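# Lock the feeder tray with bars at each post

## Task

Secure the feeder tray: at every post, push its spring cup down and, while it stays down, slide a locking bar across it so the bar passes through both eyes.

## Robot and tools

Robot: two arms, left_arm (a left hand) and right_arm (a right hand), each with a five-finger hand. Calibrated bases in the scene frame: left_arm at (+0.023, +0.529, 0) m, right_arm at (-0.061, -0.392, 0) m, both turned almost nothing about z. A post is bolted to the floor behind the arms. A loose object may get a short nudge from outside now and then.

Scene frame: origin at table-top height midway between the nominal bases, +x out over the table, +z up, left_arm on the +y side (image left/right may differ). Positions, orientations (quat_wxyz), velocities and Hand targets in results are in this frame; printed positions can be off by a few cm, more at long reach.

Hand point: a point fixed to the palm, 0.15 m out from the wrist flange along the fingers and 0.05 m in front of the palm. Its +z runs along the straight fingers, +y out of the palm, +x across the palm away from the thumb on the right hand (toward the thumb on the left hand). Straight fingers extend 0.06-0.07 m past the point and sit 0.06 m behind it along -y. A bracket on the little-finger side of the wrist can strike things. With level fingers the wrist can hang below the hand point (up to 0.11 m palm down, 0.23 m palm up) and reach the table first.

A row is 28 numbers, each in [-1, 1], always for both arms: left_arm dx, dy, dz, rx, ry, rz; left hand little, ring, middle, index, thumb_bend, thumb_turn, force_limit, speed; then the same 14 for right_arm. dx-dz and rx-rz are an offset, not a pose: counted along scene axes from that arm's Hand target at the start of the action or move, with the turn about the Hand target's position. 1.0 = 0.6 m or 180 degrees; rx, ry, rz form one rotation vector. All zeros for the six pose numbers asks nothing new of that arm. Offsets are never chained row to row within one call: every row counts from the same start. Repeating an offset in a new call moves the arm further again.

Hand numbers are absolute targets, not offsets. Fingers: +1 straight, -1 curled. thumb_bend: +1 straight, -1 fully bent. thumb_turn: +1 beside the palm, -1 in front of it facing the fingers. force_limit: -1 about 0 N up to +1 about 10 N at the fingertip (15 N for the two thumb motors). speed: near zero at -1, rising linearly to full at +0.48 and above (full travel 0.49 s); use about -0.94 or lower for a gentle grip. With the thumb turned in, the hand wraps objects about 0.035-0.065 m thick, or a handle down to about 0.025 m; thumb tip to index pad pinches light things up to about 0.08 m. To keep a hand unchanged, resend the eight numbers of its last executed row (or, if none yet, its hand_measured six plus hand_force_limit and hand_speed). To grip harder, raise force_limit and send a more closed target than hand_measured.

Tools:
execute_actions(actions, cameras): actions is a list of actions, each a table of up to 15 rows of 28 numbers, one row per 1/30 s step; a short table keeps its last row to step 15. Returns state, plus images only when actions is empty or cameras names them.
move(target, speed, blend, stop_force, zero, blocking, cameras): target is one 28-number row or a list of up to 15 rows, every row an offset from the same starting Hand targets. Hand points travel in straight lines. speed in m/s, 0.002-3.6 (default 0.25; turns at up to twice that in rad/s), one value or one per target. blend in m rounds corners in a list (0 = stop at each). stop_force in N, 3-120, one value for both arms, ends an arm's path when its wrist sensor feels that much push against its motion; the arm then backs to where it was just before and that becomes its Hand target. Use it slowly (about 0.005 m/s) for contacts such as pressing the spring cup; it is unreliable while the hand turns, and a list with it must keep the same hand numbers throughout. zero (only with stop_force, default true) rezeroes the sensor first. blocking=false returns after 0.5 s while the move continues (not allowed with stop_force). Result adds a move: line: done, off_target, moving, held or fault, plus limits such as paced or held. Whole move capped at 10 s.
wait(seconds, cameras): 0-3600 s, sends nothing new.
stop(cameras): brakes a running move.
zoom_image(camera, region): region [x0, y0, x1, y1] pixels, at most 504x504, of that camera's latest image.
show_instructions(): shows the reference pages.
zero_wrist_force(arm): arm is left_arm or right_arm.
finished_scene(scene): ends the scene for good; the tray must stay locked without the robot.
Cameras: cam_head_left, cam_head_right, cam_high, cam_low, cam_left_wrist, cam_right_wrist, all 672x504.

Result lines: end_effector_position (m), quat, velocities (omitted when joints read within noise), Hand target (last commanded pose after clipping; next offsets start here; the hand often rests a little short of it), Joint positions and torques, Wrist force/torque in the end effector's axes plus the peak since last shown, hand_measured, hand_stopped_by (moving, target, force, stalled, fault), hand_load_n (positive means pushed open; a lost grip shows as load near 0), MOTOR HOT warnings.

Limits: commanded orientation is clipped to within 32 degrees of the measured one per step. The clearance check holds commands that bring the arms too close. Keep the wrist away from its own first joint's axis or the move is refused. A torque fault (joint limits: 112, 112, 96.5, 17.4, 18.6, 17.2 N m) or an outside force near 150 N stops the arm for 10 s. Long holds or pushing at unreachable poses heat motors (70 °C warning, 85 °C brake for 30-60 s).

Avoid: dropping or releasing moving parts, slamming or ramming the fixed post or table, aiming far past a firm contact (arms are stiff), hands squeezing each other, overloading fingers, and anything leaving the table, which fails the task.

Each tool is called after ">>>" as name(argument=value, ...) on one line, values as JSON.

Reference images:

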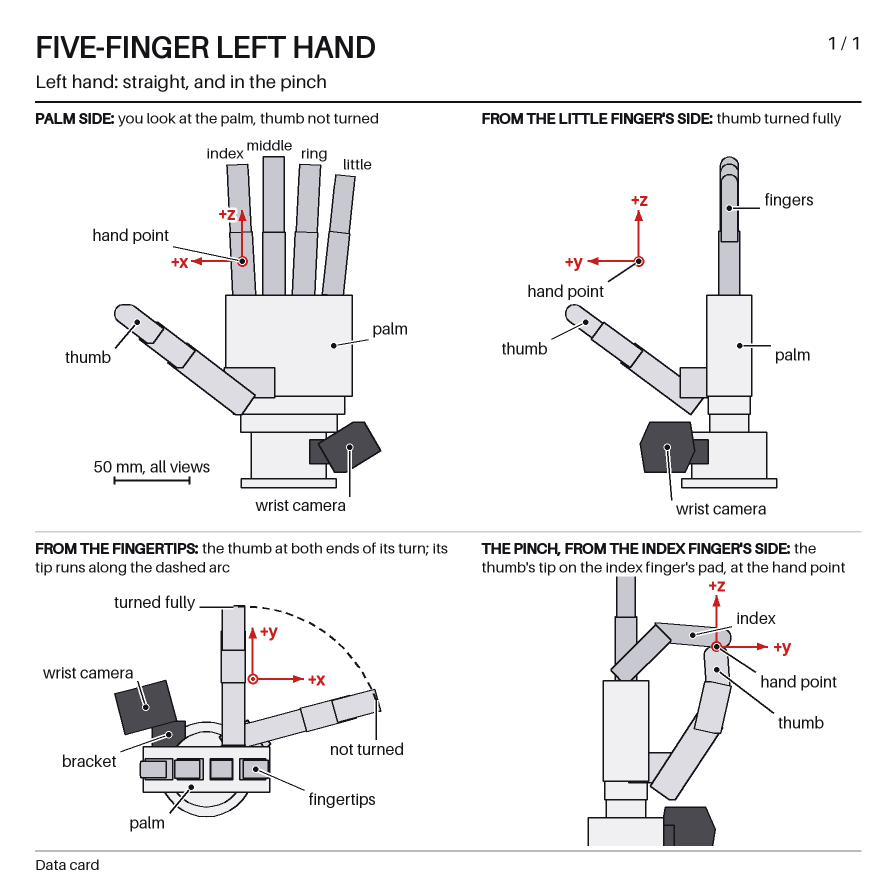

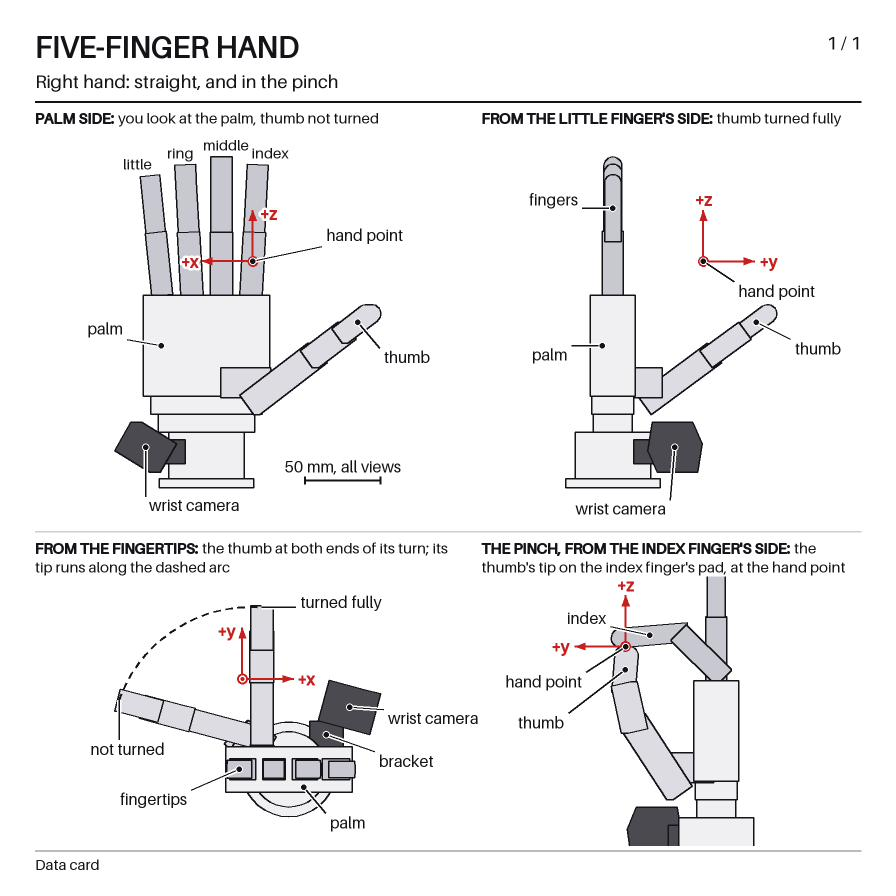

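## Session

>>> execute_actions(actions=[])

Scene clock: 0.00 s.
left_arm: end_effector_position=(+0.3622, +0.0188, +0.2928) hand_measured=(+1.000, +1.000, +1.000, +1.000, +1.000, +1.000) hand_load_n=(+0.0, +0.0, +0.0, +0.0, +0.0, +0.0) hand_stopped_by=(target, target, target, target, target, target) hand_force_limit=0.00 hand_speed=-0.80 end_effector_quat_wxyz=(+0.040, +0.477, +0.676, -0.560) | right_arm: end_effector_position=(+0.5667, -0.6388, +0.1583) hand_measured=(+1.000, +1.000, +1.000, +1.000, +1.000, +1.000) hand_load_n=(+0.0, +0.0, +0.0, +0.0, +0.0, +0.0) hand_stopped_by=(target, target, target, target, target, target) hand_force_limit=0.00 hand_speed=-0.80 end_effector_quat_wxyz=(-0.092, +0.522, +0.843, +0.094)
Joint positions: left_arm=[2.754 -2.172 -1.232 1.474 -0.405 -0.497] | right_arm=[-0.697 -0.624 0.694 1.713 1.413 -1.179]
Joint velocities: within noise
Joint torques (N m): no reading
Wrist force (N): no reading
Wrist torque (N m): no reading
Wrist force, peak (N): no reading
Hand target: left_arm +0.3622, +0.0188, +0.2928; +0.040, +0.477, +0.676, -0.560 | right_arm +0.5667, -0.6388, +0.1583; -0.092, +0.522, +0.843, +0.094

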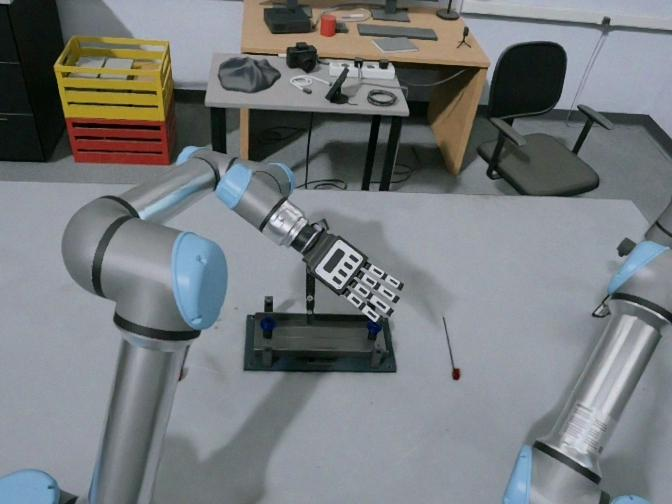

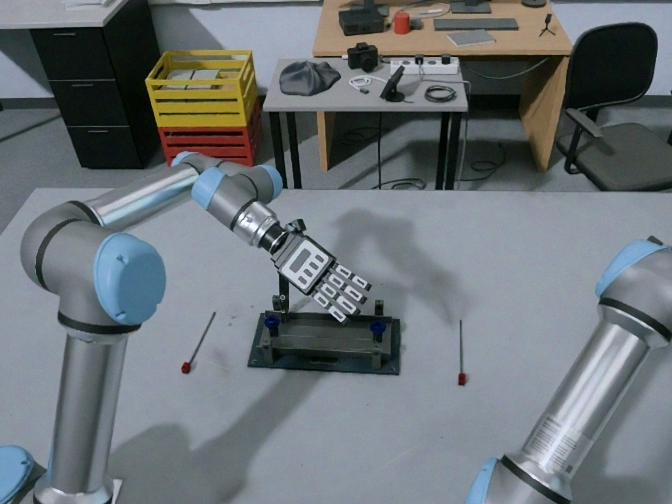

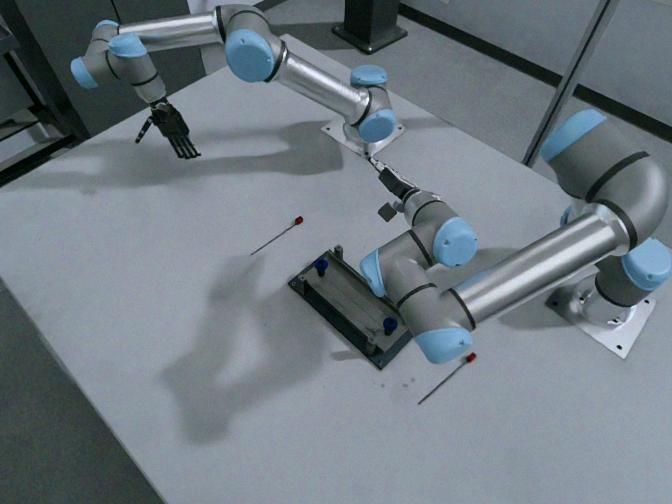

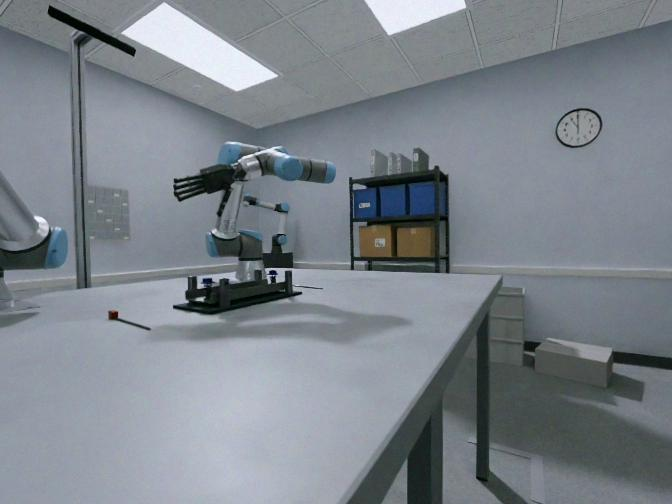

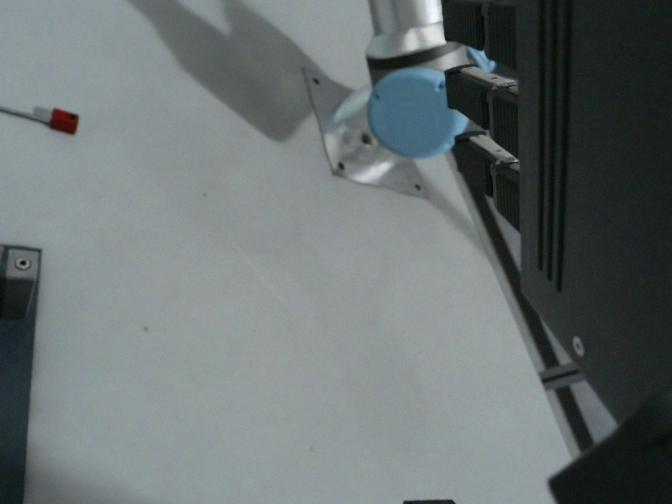

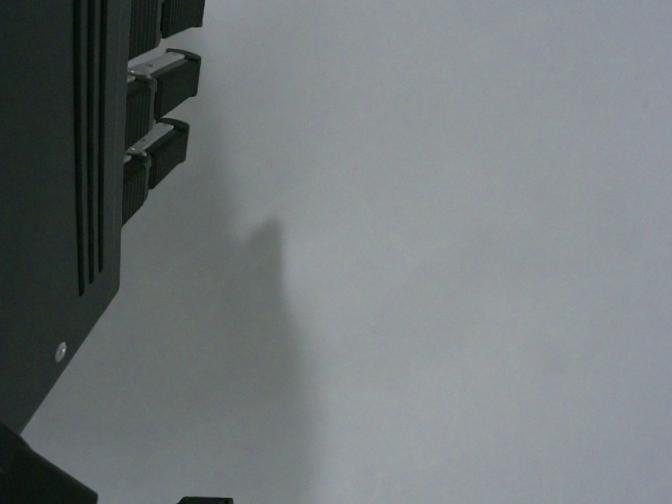

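>>> zoom_image(camera="cam_head_left", region=[220, 260, 500, 400])

>>> zoom_image(camera="cam_head_right", region=[160, 270, 500, 400])

>>> zoom_image(camera="cam_high", region=[230, 190, 500, 420])

>>> zoom_image(camera="cam_low", region=[90, 240, 350, 350])

Scaled by 1.800 from the camera's image (finer frame: 960x720).

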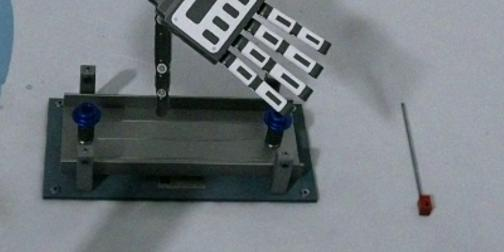

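Scaled by 1.482 from the camera's image (finer frame: 960x720).

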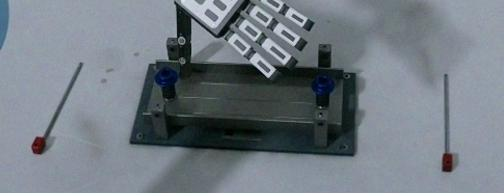

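Scaled by 1.867 from the camera's image (finer frame: 960x720).

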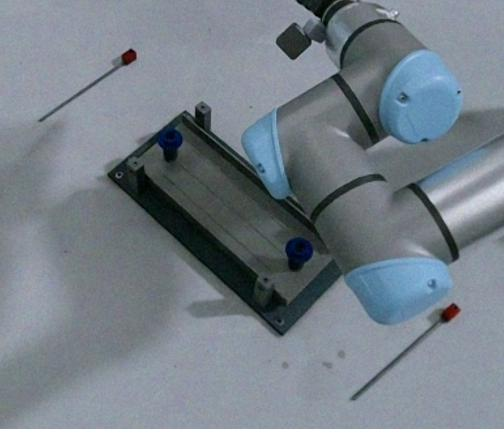

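Scaled by 1.938 from the camera's image (finer frame: 960x720).

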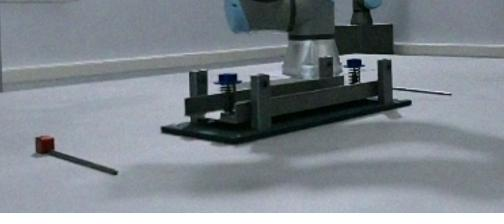

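>>> move(target=[0.15, 0.65, 0.1, 0,0,0, 1,1,1,1,1,1, 0,-0.8, 0,0,0,0,0,0, 1,1,1,1,1,1,0,-0.8], cameras=["all"])

Scene clock: 167.00 s.
left_arm: end_effector_position=(+0.4522, +0.4086, +0.3527) hand_measured=(+1.000, +1.000, +1.000, +1.000, +1.000, +1.000) hand_load_n=(+0.0, +0.0, +0.0, +0.0, +0.0, +0.0) hand_stopped_by=(target, target, target, target, target, target) hand_force_limit=0.00 hand_speed=-0.80 end_effector_quat_wxyz=(+0.040, +0.477, +0.676, -0.560) | right_arm: end_effector_position=(+0.5667, -0.6388, +0.1583) hand_measured=(+1.000, +1.000, +1.000, +1.000, +1.000, +1.000) hand_load_n=(+0.0, +0.0, +0.0, +0.0, +0.0, +0.0) hand_stopped_by=(target, target, target, target, target, target) hand_force_limit=0.00 hand_speed=-0.80 end_effector_quat_wxyz=(-0.092, +0.522, +0.843, +0.094)
Joint positions: left_arm=[3.525 -2.021 -1.452 0.794 -0.974 0.413] | right_arm=[-0.697 -0.624 0.694 1.713 1.413 -1.179]
Joint torques (N m): left_arm=[8.7 16.3 34.33 -5.82 -1.19 1.63] | right_arm=[-0.29 -49.01 -19.23 3.08 -0.33 -0.02]
Wrist force (N): left_arm=[0.0 -0.3 0.0] | right_arm=[-0.2 0.3 0.0]
Wrist torque (N m): left_arm=[-0.06 -0.02 -0.03] | right_arm=[0.04 0.03 -0.01]
Wrist force, peak (N): left_arm=[-0.3 -3.0 5.7] | right_arm=[-0.4 0.3 0.0]
Hand target: left_arm +0.4522, +0.4088, +0.3528; +0.040, +0.477, +0.676, -0.560 | right_arm +0.5667, -0.6388, +0.1583; -0.092, +0.522, +0.843, +0.094
Off the commanded pose: left_arm 0.000 m, 0 deg | right_arm 0.000 m, 0 deg.
move: done

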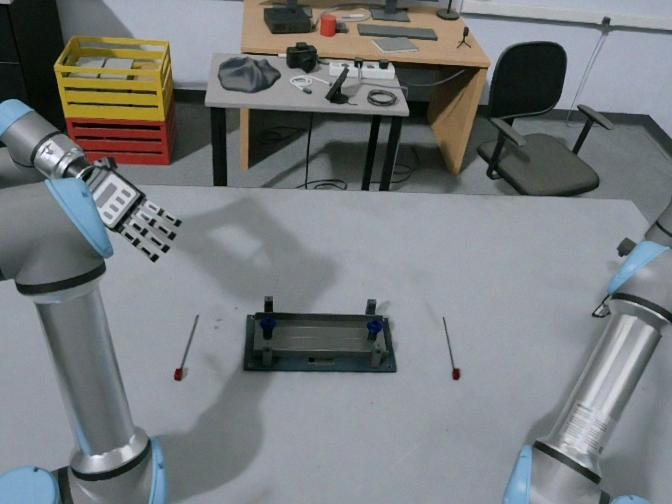

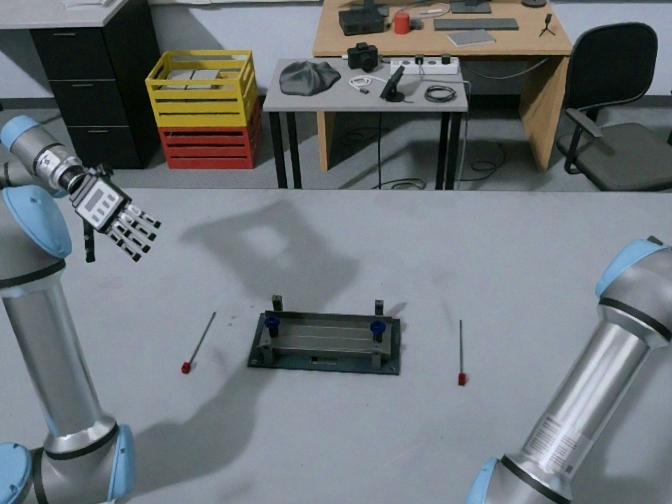

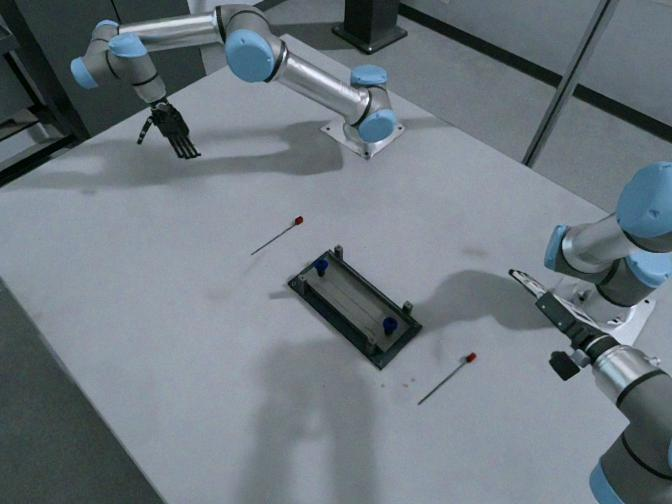

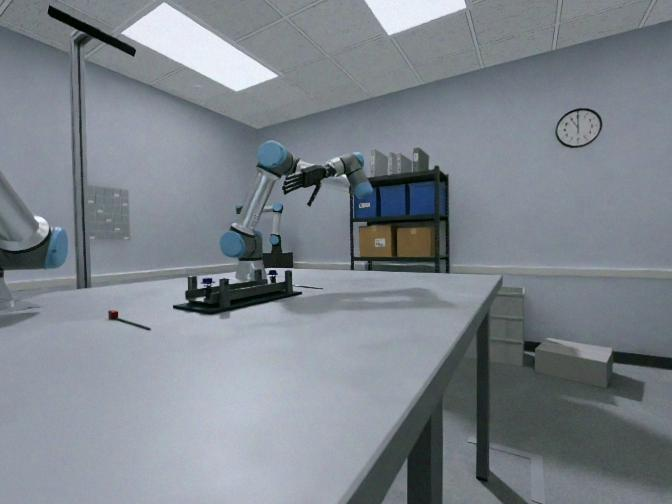

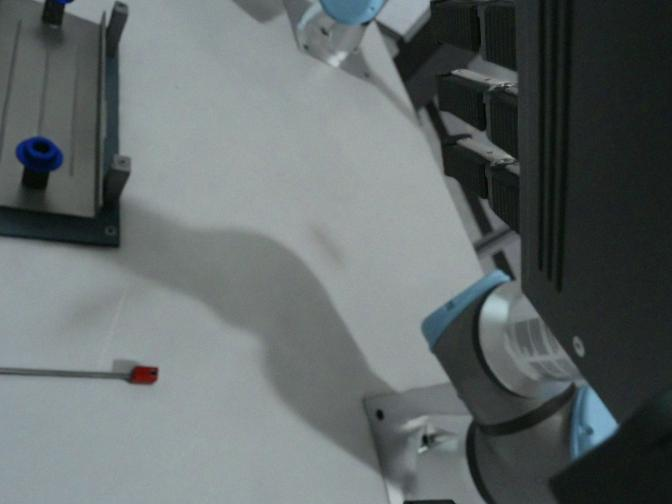

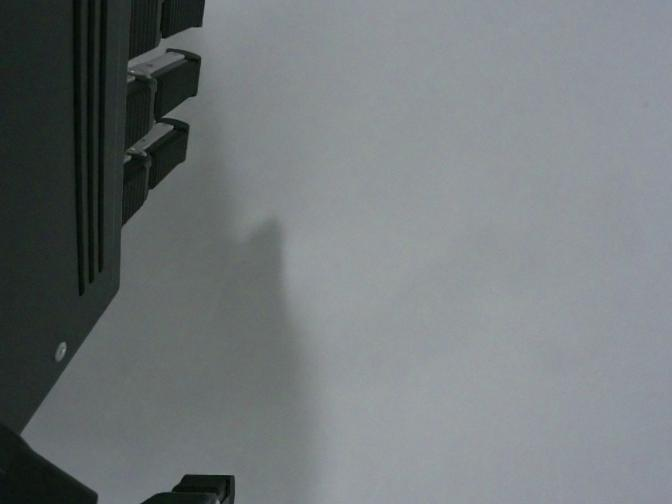

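>>> zoom_image(camera="cam_head_left", region=[160, 280, 480, 400])

>>> zoom_image(camera="cam_head_right", region=[240, 285, 410, 385])

>>> zoom_image(camera="cam_high", region=[270, 230, 430, 380])

>>> zoom_image(camera="cam_low", region=[160, 255, 320, 330])

>>> zoom_image(camera="cam_left_wrist", region=[0, 0, 250, 400])

Scaled by 1.575 from the camera's image (finer frame: 960x720).

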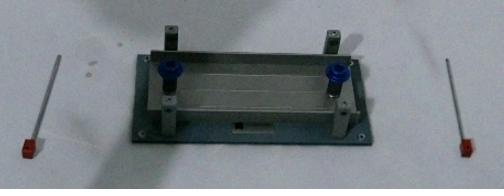

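Scaled by 2.965 from the camera's image (finer frame: 960x720).

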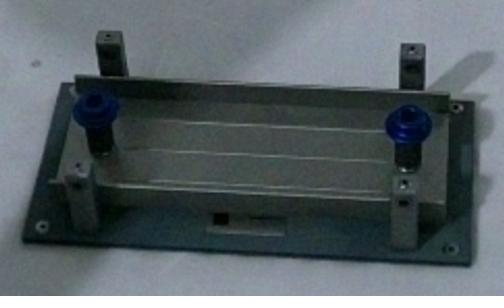

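Scaled by 3.150 from the camera's image (finer frame: 960x720).

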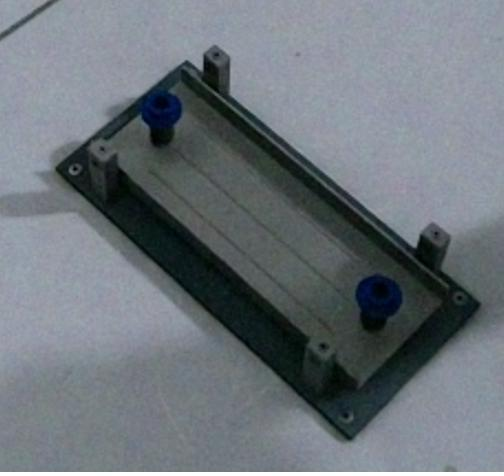

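Scaled by 3.150 from the camera's image (finer frame: 960x720).

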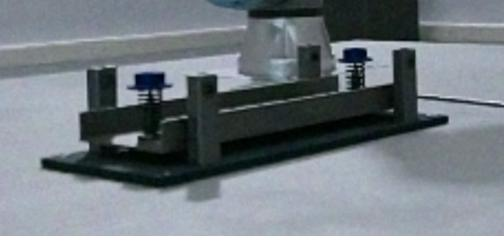

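Scaled by 1.260 from the camera's image (finer frame: 960x720).

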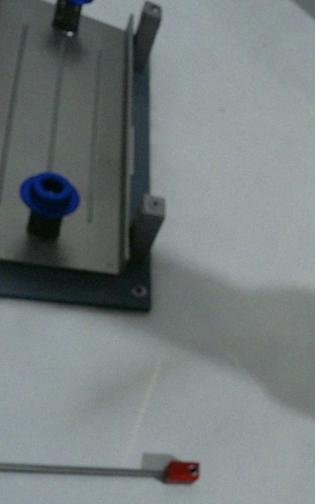

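>>> move(target=[0,0,0,0,0,0, 1,1,1,1,1,1, 0,-0.8, -0.36,0.648,0.153,0,0,0, 1,1,1,1,1,1,0,-0.8], cameras=["all"])

Scene clock: 232.00 s.
left_arm: end_effector_position=(+0.4522, +0.4088, +0.3528) hand_measured=(+1.000, +1.000, +1.000, +1.000, +1.000, +1.000) hand_load_n=(+0.0, +0.0, +0.0, +0.0, +0.0, +0.0) hand_stopped_by=(target, target, target, target, target, target) hand_force_limit=0.00 hand_speed=-0.80 end_effector_quat_wxyz=(+0.040, +0.477, +0.676, -0.560) | right_arm: end_effector_position=(+0.3507, -0.2501, +0.2501) hand_measured=(+1.000, +1.000, +1.000, +1.000, +1.000, +1.000) hand_load_n=(+0.0, +0.0, -0.5, +0.5, +0.0, +0.0) hand_stopped_by=(target, target, target, target, target, target) hand_force_limit=0.00 hand_speed=-0.80 end_effector_quat_wxyz=(-0.092, +0.522, +0.843, +0.094)
Joint positions: left_arm=[3.526 -2.022 -1.452 0.794 -0.974 0.413] | right_arm=[-0.152 -1.427 1.677 1.42 1.326 -0.63]
Joint torques (N m): left_arm=[7.88 15.65 32.46 -5.29 -1.26 1.38] | right_arm=[8.25 -36.08 -35.85 0.68 1.85 1.42]
Wrist force (N): left_arm=[-0.3 -0.3 -0.1] | right_arm=[0.0 0.4 -0.1]
Wrist torque (N m): left_arm=[-0.06 0.04 -0.05] | right_arm=[0.07 -0.03 -0.02]
Wrist force, peak (N): left_arm=[-0.4 -0.3 0.1] | right_arm=[-2.2 -2.2 -0.6]
Hand target: left_arm +0.4522, +0.4088, +0.3528; +0.040, +0.477, +0.676, -0.560 | right_arm +0.3507, -0.2500, +0.2501; -0.092, +0.522, +0.843, +0.094
Off the commanded pose: left_arm 0.000 m, 0 deg | right_arm 0.000 m, 0 deg.
move: done

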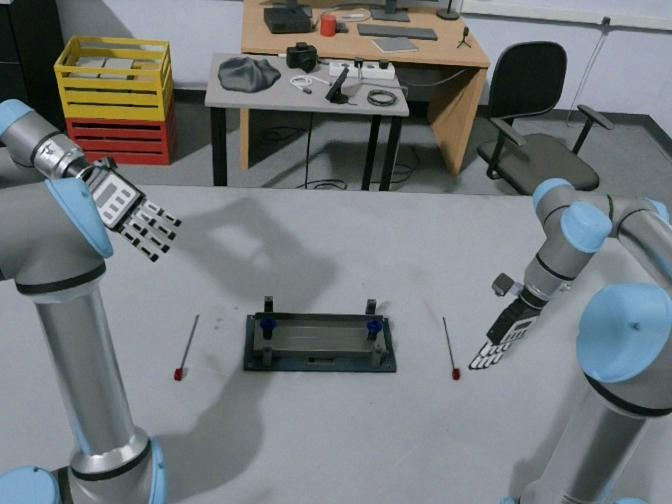

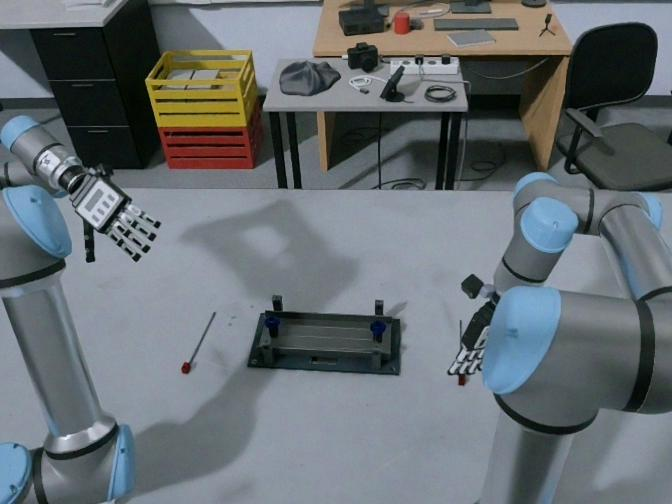

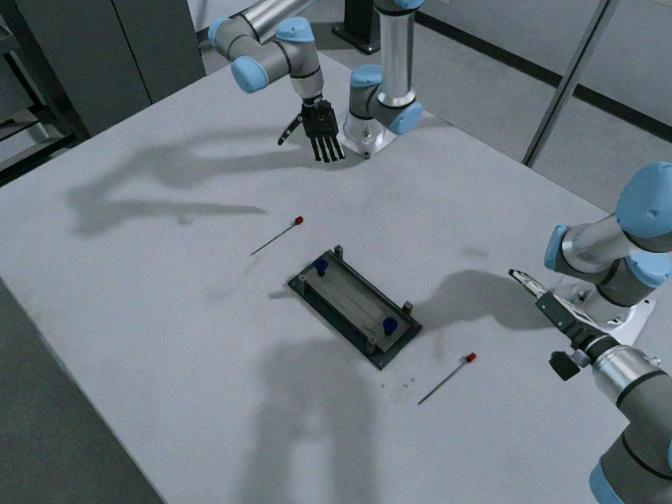

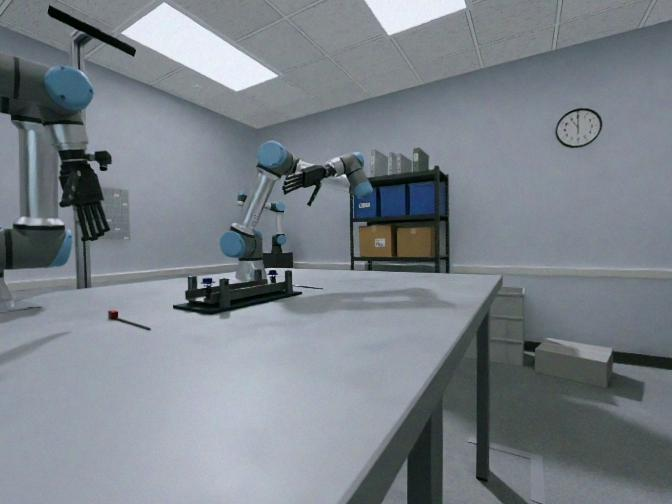

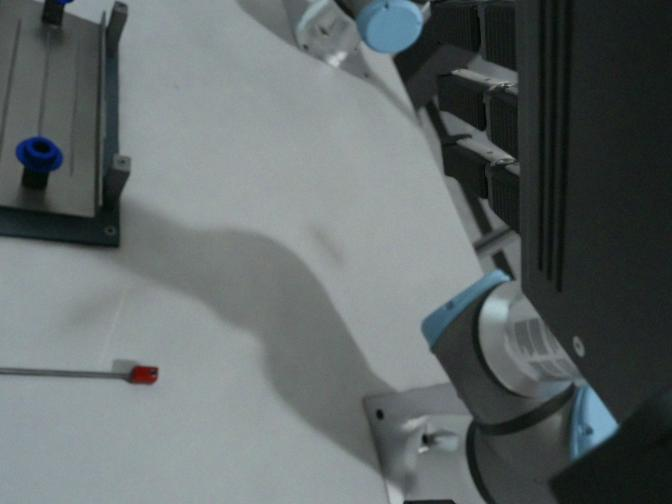

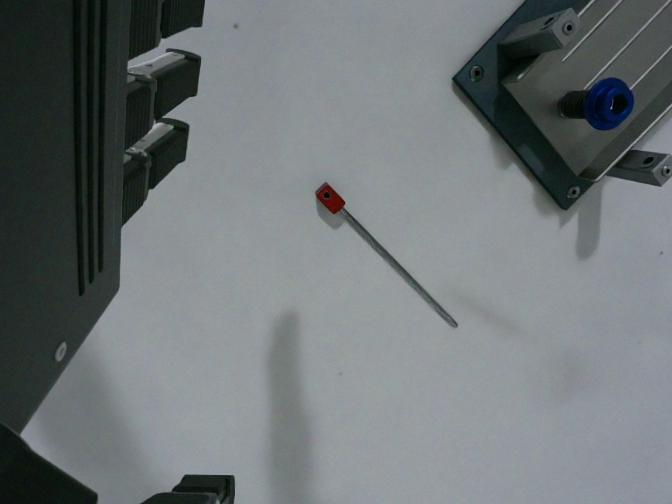

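>>> zoom_image(camera="cam_right_wrist", region=[280, 150, 480, 350])

>>> zoom_image(camera="cam_right_wrist", region=[440, 0, 672, 232])

Scaled by 2.520 from the camera's image (finer frame: 960x720).

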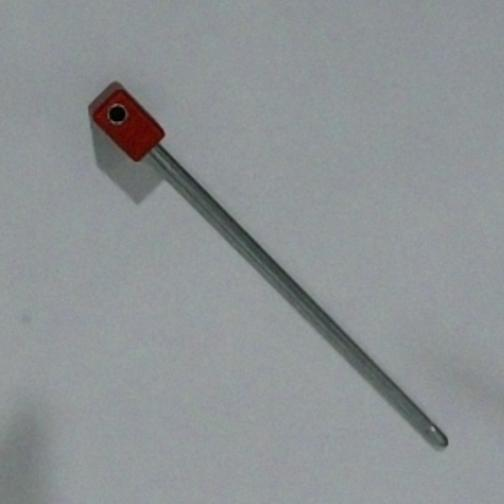

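Scaled by 2.172 from the camera's image (finer frame: 960x720).

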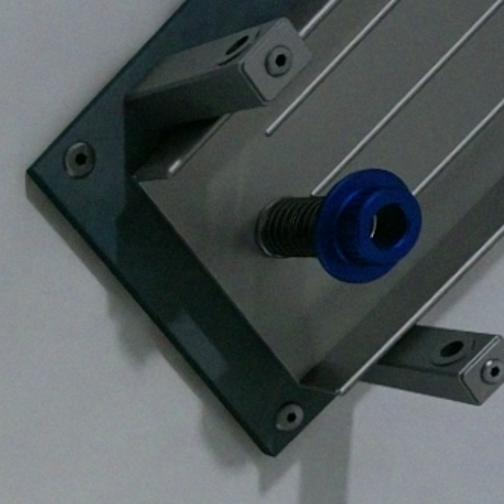

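>>> move(target=[0,0,0,0,0,0, 1,1,1,1,1,1, 0,-0.8, 0.1,0,0,0,0,0, 1,1,1,1,1,1,0,-0.8], cameras=["cam_right_wrist"])

>>> move(target=[0,0,0,0,0,0, 1,1,1,1,1,1, 0,-0.8, 0,0.1,0,0,0,0, 1,1,1,1,1,1,0,-0.8], cameras=["cam_right_wrist"])

>>> move(target=[0,0,0,0,0,0, 1,1,1,1,1,1, 0,-0.8, 0,0,-0.1,0,0,0, 1,1,1,1,1,1,0,-0.8], cameras=["cam_right_wrist"])

Scene clock: 250.90 s.
left_arm: end_effector_position=(+0.4522, +0.4088, +0.3528) hand_measured=(+1.000, +1.000, +1.000, +1.000, +1.000, +1.000) hand_load_n=(+0.0, +0.0, +0.0, +0.0, +0.0, +0.0) hand_stopped_by=(target, target, target, target, target, target) hand_force_limit=0.00 hand_speed=-0.80 end_effector_quat_wxyz=(+0.040, +0.477, +0.676, -0.560) | right_arm: end_effector_position=(+0.4106, -0.2500, +0.2501) hand_measured=(+1.000, +1.000, +1.000, +1.000, +1.000, +1.000) hand_load_n=(+0.0, +0.0, +0.0, +0.0, +0.0, +0.0) hand_stopped_by=(target, target, target, target, target, target) hand_force_limit=0.00 hand_speed=-0.80 end_effector_quat_wxyz=(-0.092, +0.522, +0.843, +0.094)
Joint positions: left_arm=[3.526 -2.022 -1.452 0.794 -0.974 0.413] | right_arm=[-0.128 -1.284 1.499 1.45 1.324 -0.606]
Joint torques (N m): left_arm=[9.11 16.66 33.66 -5.33 -1.18 1.49] | right_arm=[9.13 -12.88 -35.49 5.26 1.8 1.43]
Wrist force (N): left_arm=[-0.3 -0.3 0.0] | right_arm=[-0.4 0.2 -0.3]
Wrist torque (N m): left_arm=[-0.07 0.04 -0.04] | right_arm=[0.05 0.04 -0.06]
Wrist force, peak (N): left_arm=[-0.3 -0.5 0.0] | right_arm=[-1.1 0.5 -0.6]
Hand target: left_arm +0.4522, +0.4088, +0.3528; +0.040, +0.477, +0.676, -0.560 | right_arm +0.4107, -0.2500, +0.2501; -0.092, +0.522, +0.843, +0.094
Off the commanded pose: left_arm 0.000 m, 0 deg | right_arm 0.000 m, 0 deg.
move: done

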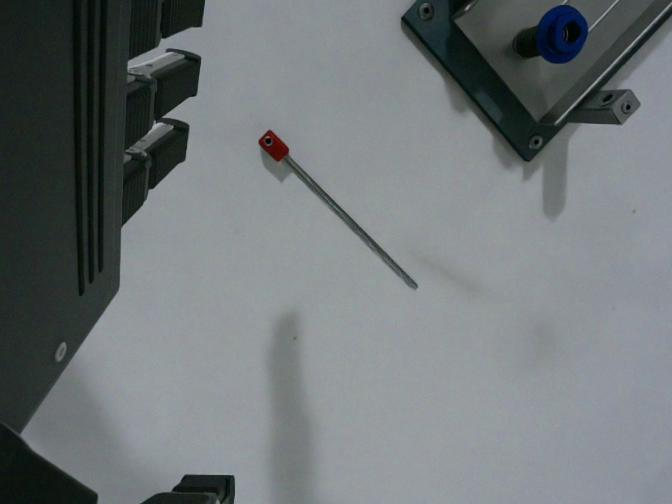

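Scene clock: 251.87 s.
left_arm: end_effector_position=(+0.4522, +0.4088, +0.3528) hand_measured=(+1.000, +1.000, +1.000, +1.000, +1.000, +1.000) hand_load_n=(+0.0, +0.0, +0.0, +0.0, +0.0, +0.0) hand_stopped_by=(target, target, target, target, target, target) hand_force_limit=0.00 hand_speed=-0.80 end_effector_quat_wxyz=(+0.040, +0.477, +0.676, -0.560) | right_arm: end_effector_position=(+0.4107, -0.1902, +0.2501) hand_measured=(+1.000, +1.000, +1.000, +1.000, +1.000, +1.000) hand_load_n=(+0.0, +0.5, +0.0, +0.0, +0.0, +0.0) hand_stopped_by=(target, target, target, target, target, target) hand_force_limit=0.00 hand_speed=-0.80 end_effector_quat_wxyz=(-0.092, +0.522, +0.843, +0.094)
Joint positions: left_arm=[3.526 -2.022 -1.452 0.794 -0.974 0.413] | right_arm=[0.017 -1.248 1.442 1.434 1.313 -0.456]
Joint torques (N m): left_arm=[8.23 15.95 32.55 -5.34 -1.22 1.45] | right_arm=[8.37 -14.13 -35.15 0.62 1.82 1.28]
Wrist force (N): left_arm=[-0.3 -0.2 0.1] | right_arm=[0.0 0.4 -0.4]
Wrist torque (N m): left_arm=[-0.06 0.04 -0.05] | right_arm=[0.08 -0.01 -0.06]
Wrist force, peak (N): left_arm=[-0.5 -0.4 0.0] | right_arm=[3.5 0.1 1.3]
Hand target: left_arm +0.4522, +0.4088, +0.3528; +0.040, +0.477, +0.676, -0.560 | right_arm +0.4107, -0.1900, +0.2501; -0.092, +0.522, +0.843, +0.094
Off the commanded pose: left_arm 0.000 m, 0 deg | right_arm 0.000 m, 0 deg.
move: done

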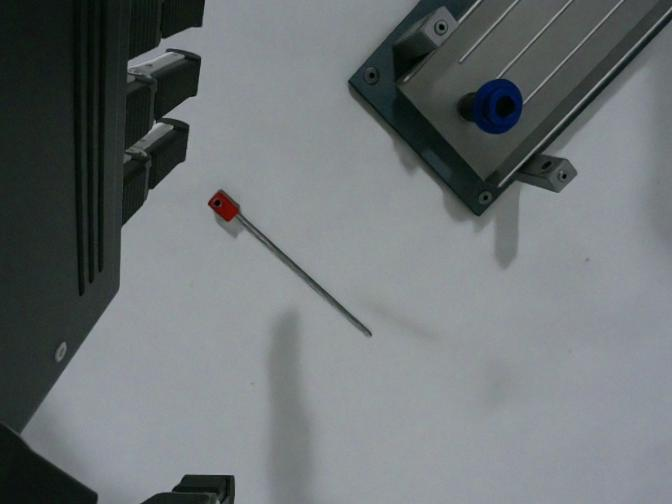

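Scene clock: 252.83 s.
left_arm: end_effector_position=(+0.4522, +0.4088, +0.3528) hand_measured=(+1.000, +1.000, +1.000, +1.000, +1.000, +1.000) hand_load_n=(+0.0, +0.0, +0.0, +0.0, +0.0, +0.0) hand_stopped_by=(target, target, target, target, target, target) hand_force_limit=0.00 hand_speed=-0.80 end_effector_quat_wxyz=(+0.040, +0.477, +0.676, -0.560) | right_arm: end_effector_position=(+0.4107, -0.1900, +0.1903) hand_measured=(+1.000, +1.000, +1.000, +1.000, +1.000, +1.000) hand_load_n=(+0.0, +0.0, +0.0, +0.0, +0.0, +0.0) hand_stopped_by=(target, target, target, target, target, target) hand_force_limit=0.00 hand_speed=-0.80 end_effector_quat_wxyz=(-0.092, +0.522, +0.843, +0.094)
Joint positions: left_arm=[3.526 -2.022 -1.452 0.794 -0.974 0.413] | right_arm=[0.017 -1.211 1.549 1.289 1.313 -0.456]
Joint torques (N m): left_arm=[7.55 16.15 32.68 -5.34 -1.26 1.4] | right_arm=[8.09 -13.74 -1.41 0.67 -2.88 1.43]
Wrist force (N): left_arm=[0.0 -0.3 -0.1] | right_arm=[-0.2 -0.1 -0.3]
Wrist torque (N m): left_arm=[-0.06 -0.01 -0.03] | right_arm=[0.01 0.02 -0.08]
Wrist force, peak (N): left_arm=[-0.5 -0.2 0.1] | right_arm=[0.3 0.2 -1.4]
Hand target: left_arm +0.4522, +0.4088, +0.3528; +0.040, +0.477, +0.676, -0.560 | right_arm +0.4107, -0.1900, +0.1901; -0.092, +0.522, +0.843, +0.094
Off the commanded pose: left_arm 0.000 m, 0 deg | right_arm 0.000 m, 0 deg.
move: done

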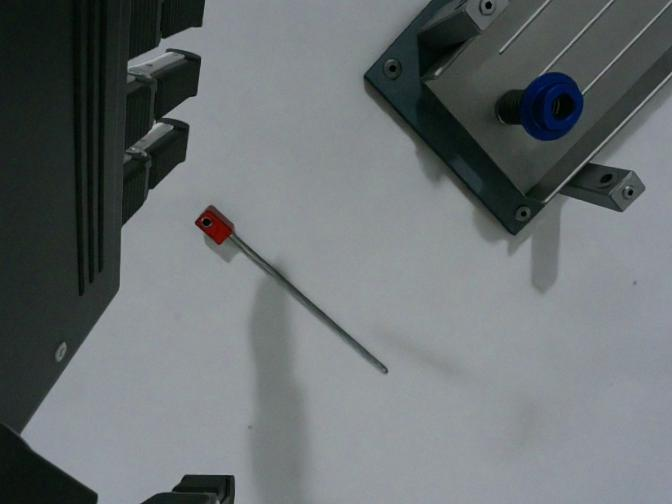

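>>> move(target=[0,0,0,0,0,0, 1,1,1,1,1,1, 0,-0.8, 0,0,0,0,0,0, -1,-1,-1,-0.2,0.4,-1,0,0], cameras=["cam_right_wrist"])

Scene clock: 303.77 s.
left_arm: end_effector_position=(+0.4522, +0.4088, +0.3528) hand_measured=(+1.000, +1.000, +1.000, +1.000, +1.000, +1.000) hand_load_n=(+0.0, +0.0, +0.0, +0.0, +0.0, +0.0) hand_stopped_by=(target, target, target, target, target, target) hand_force_limit=0.00 hand_speed=-0.80 end_effector_quat_wxyz=(+0.040, +0.477, +0.676, -0.560) | right_arm: end_effector_position=(+0.4107, -0.1900, +0.1901) hand_measured=(-1.000, -1.000, -1.000, -0.200, +0.400, -0.860) hand_load_n=(+0.0, +0.0, +0.0, +0.5, +0.0, +10.5) hand_stopped_by=(target, target, target, target, target, force) hand_force_limit=0.00 hand_speed=0.00 end_effector_quat_wxyz=(-0.092, +0.522, +0.843, +0.094)
Joint positions: left_arm=[3.526 -2.022 -1.452 0.794 -0.974 0.413] | right_arm=[0.017 -1.211 1.549 1.289 1.313 -0.456]
Joint torques (N m): left_arm=[8.42 17.01 32.08 -5.41 -1.29 1.45] | right_arm=[8.81 -14.75 -4.03 1.21 -1.46 1.22]
Wrist force (N): left_arm=[-0.4 -0.4 -0.1] | right_arm=[0.1 0.2 -0.7]
Wrist torque (N m): left_arm=[-0.07 0.05 -0.05] | right_arm=[0.09 -0.02 -0.04]
Wrist force, peak (N): left_arm=[-0.5 -0.5 0.2] | right_arm=[-0.3 0.1 -0.7]
Hand target: left_arm +0.4522, +0.4088, +0.3528; +0.040, +0.477, +0.676, -0.560 | right_arm +0.4107, -0.1900, +0.1901; -0.092, +0.522, +0.843, +0.094
Off the commanded pose: left_arm 0.000 m, 0 deg | right_arm 0.000 m, 0 deg.
move: done

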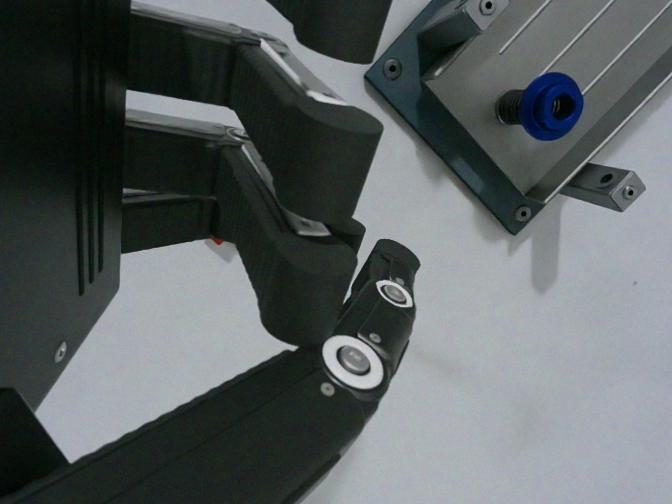

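>>> move(target=[0,0,0,0,0,0, 1,1,1,1,1,1, 0,-0.8, -0.133,0.067,0.2,-0.2815,0.088,0.3434, -1,-1,0,0,0.6,-0.5,0,0], cameras=["cam_right_wrist"], speed=0.2)

>>> move(target=[0,0,0,0,0,0, 1,1,1,1,1,1, 0,-0.8, 0,0,0,0,0,0, -1,-1,0,0,0.6,-1,0,0], cameras=["all"])

Scene clock: 408.83 s.
left_arm: end_effector_position=(+0.4522, +0.4088, +0.3528) hand_measured=(+1.000, +1.000, +1.000, +1.000, +1.000, +1.000) hand_load_n=(+0.0, +0.0, +0.0, +0.0, +0.0, +0.0) hand_stopped_by=(target, target, target, target, target, target) hand_force_limit=0.00 hand_speed=-0.80 end_effector_quat_wxyz=(+0.040, +0.477, +0.676, -0.560) | right_arm: end_effector_position=(+0.3310, -0.1499, +0.3101) hand_measured=(-1.000, -1.000, +0.000, +0.000, +0.600, -0.500) hand_load_n=(+0.0, +0.0, +0.0, +0.0, +0.0, +0.0) hand_stopped_by=(target, target, target, target, target, target) hand_force_limit=0.00 hand_speed=0.00 end_effector_quat_wxyz=(-0.012, +0.028, +0.923, -0.383)
Joint positions: left_arm=[3.526 -2.022 -1.452 0.794 -0.974 0.413] | right_arm=[0.547 -1.055 1.188 1.955 2.193 -0.798]
Joint torques (N m): left_arm=[8.98 15.54 32.8 -5.26 -1.25 1.39] | right_arm=[8.34 -18.72 -1.94 5.47 3.19 -1.8]
Wrist force (N): left_arm=[-0.3 -0.3 0.0] | right_arm=[-0.2 1.3 -0.2]
Wrist torque (N m): left_arm=[-0.06 0.04 -0.05] | right_arm=[0.43 -0.08 0.06]
Wrist force, peak (N): left_arm=[-0.6 -0.3 0.0] | right_arm=[0.2 1.9 -0.3]
Hand target: left_arm +0.4522, +0.4088, +0.3528; +0.040, +0.477, +0.676, -0.560 | right_arm +0.3309, -0.1498, +0.3101; -0.012, +0.027, +0.923, -0.383
Off the commanded pose: left_arm 0.000 m, 0 deg | right_arm 0.000 m, 0 deg.
move: done

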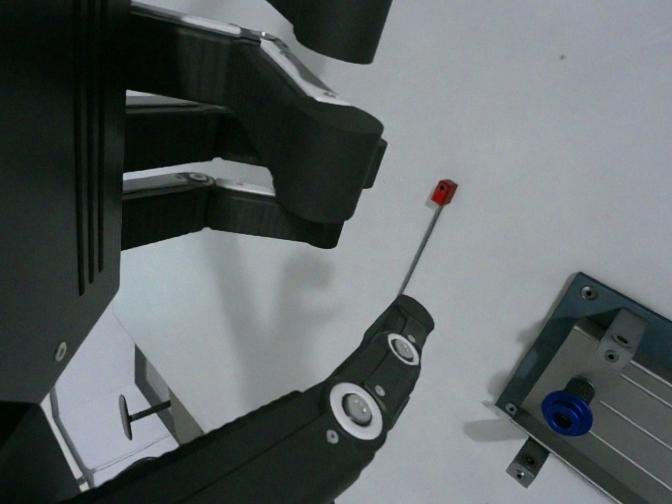

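Scene clock: 409.37 s.
left_arm: end_effector_position=(+0.4522, +0.4088, +0.3528) hand_measured=(+1.000, +1.000, +1.000, +1.000, +1.000, +1.000) hand_load_n=(+0.0, +0.0, +0.0, +0.0, +0.0, +0.0) hand_stopped_by=(target, target, target, target, target, target) hand_force_limit=0.00 hand_speed=-0.80 end_effector_quat_wxyz=(+0.040, +0.477, +0.676, -0.560) | right_arm: end_effector_position=(+0.3309, -0.1498, +0.3101) hand_measured=(-1.000, -1.000, +0.000, +0.000, +0.600, -1.000) hand_load_n=(+0.0, +0.0, +0.0, +0.0, +0.0, +0.0) hand_stopped_by=(target, target, target, target, target, target) hand_force_limit=0.00 hand_speed=0.00 end_effector_quat_wxyz=(-0.012, +0.027, +0.923, -0.383)
Joint positions: left_arm=[3.526 -2.022 -1.452 0.794 -0.974 0.413] | right_arm=[0.547 -1.055 1.188 1.955 2.193 -0.798]
Joint torques (N m): left_arm=[8.7 16.54 32.74 -5.25 -1.2 1.37] | right_arm=[8.6 -18.76 -1.88 5.37 3.19 -1.77]
Wrist force (N): left_arm=[-0.3 -0.4 -0.1] | right_arm=[0.1 1.3 0.2]
Wrist torque (N m): left_arm=[-0.07 0.04 -0.04] | right_arm=[0.41 -0.14 0.08]
Wrist force, peak (N): left_arm=[-0.5 -0.4 0.1] | right_arm=[-0.2 1.7 0.0]
Hand target: left_arm +0.4522, +0.4088, +0.3528; +0.040, +0.477, +0.676, -0.560 | right_arm +0.3309, -0.1498, +0.3101; -0.012, +0.027, +0.923, -0.383
Off the commanded pose: left_arm 0.000 m, 0 deg | right_arm 0.000 m, 0 deg.
move: done

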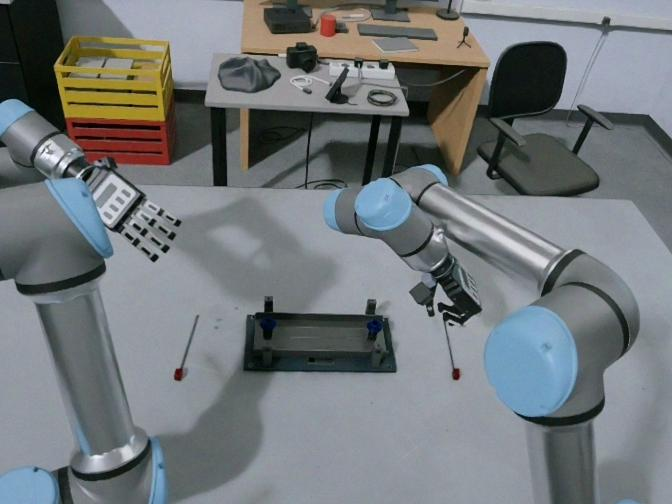

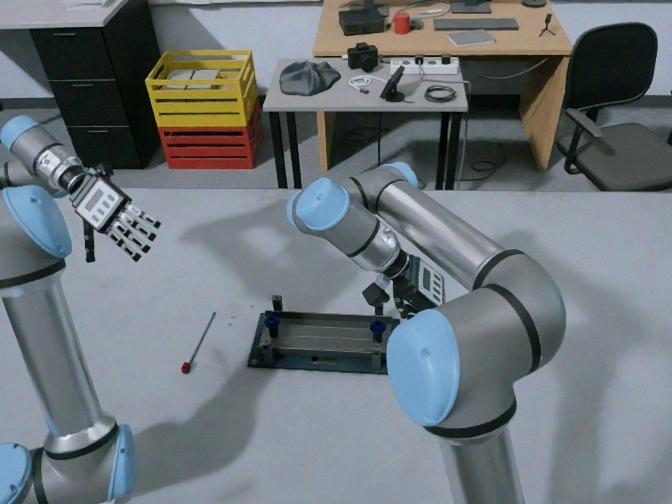

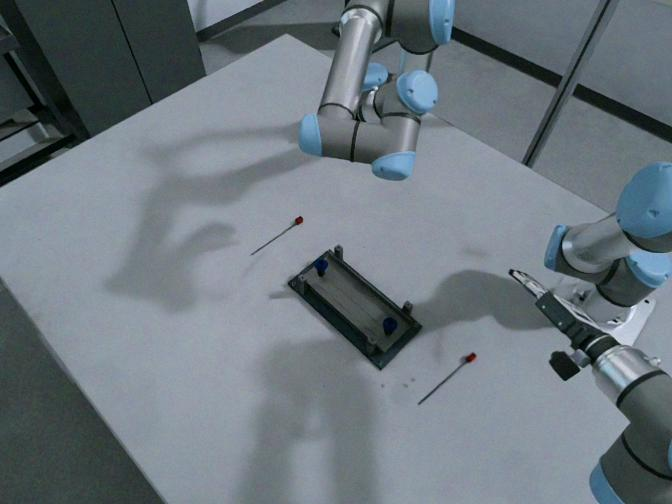

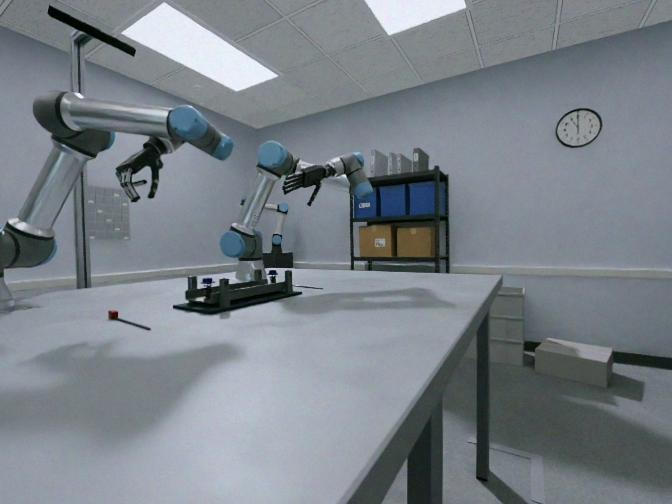

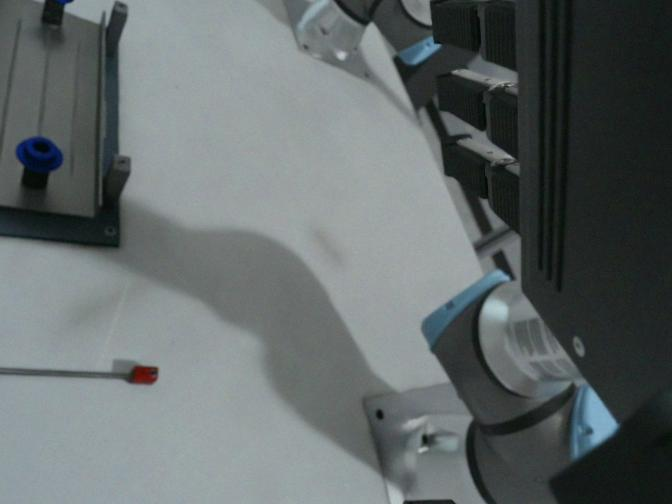

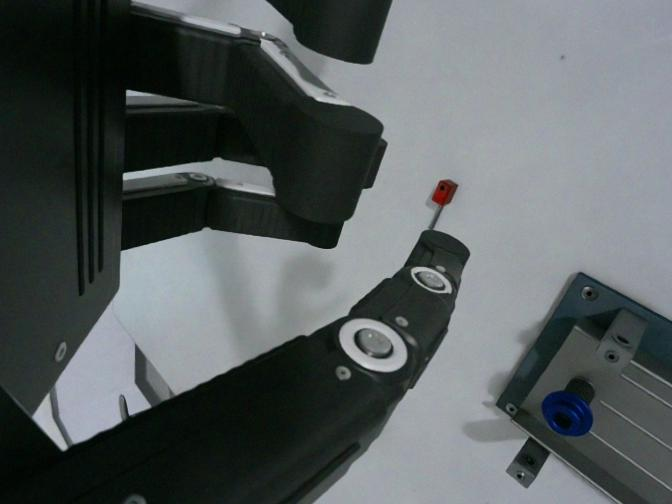

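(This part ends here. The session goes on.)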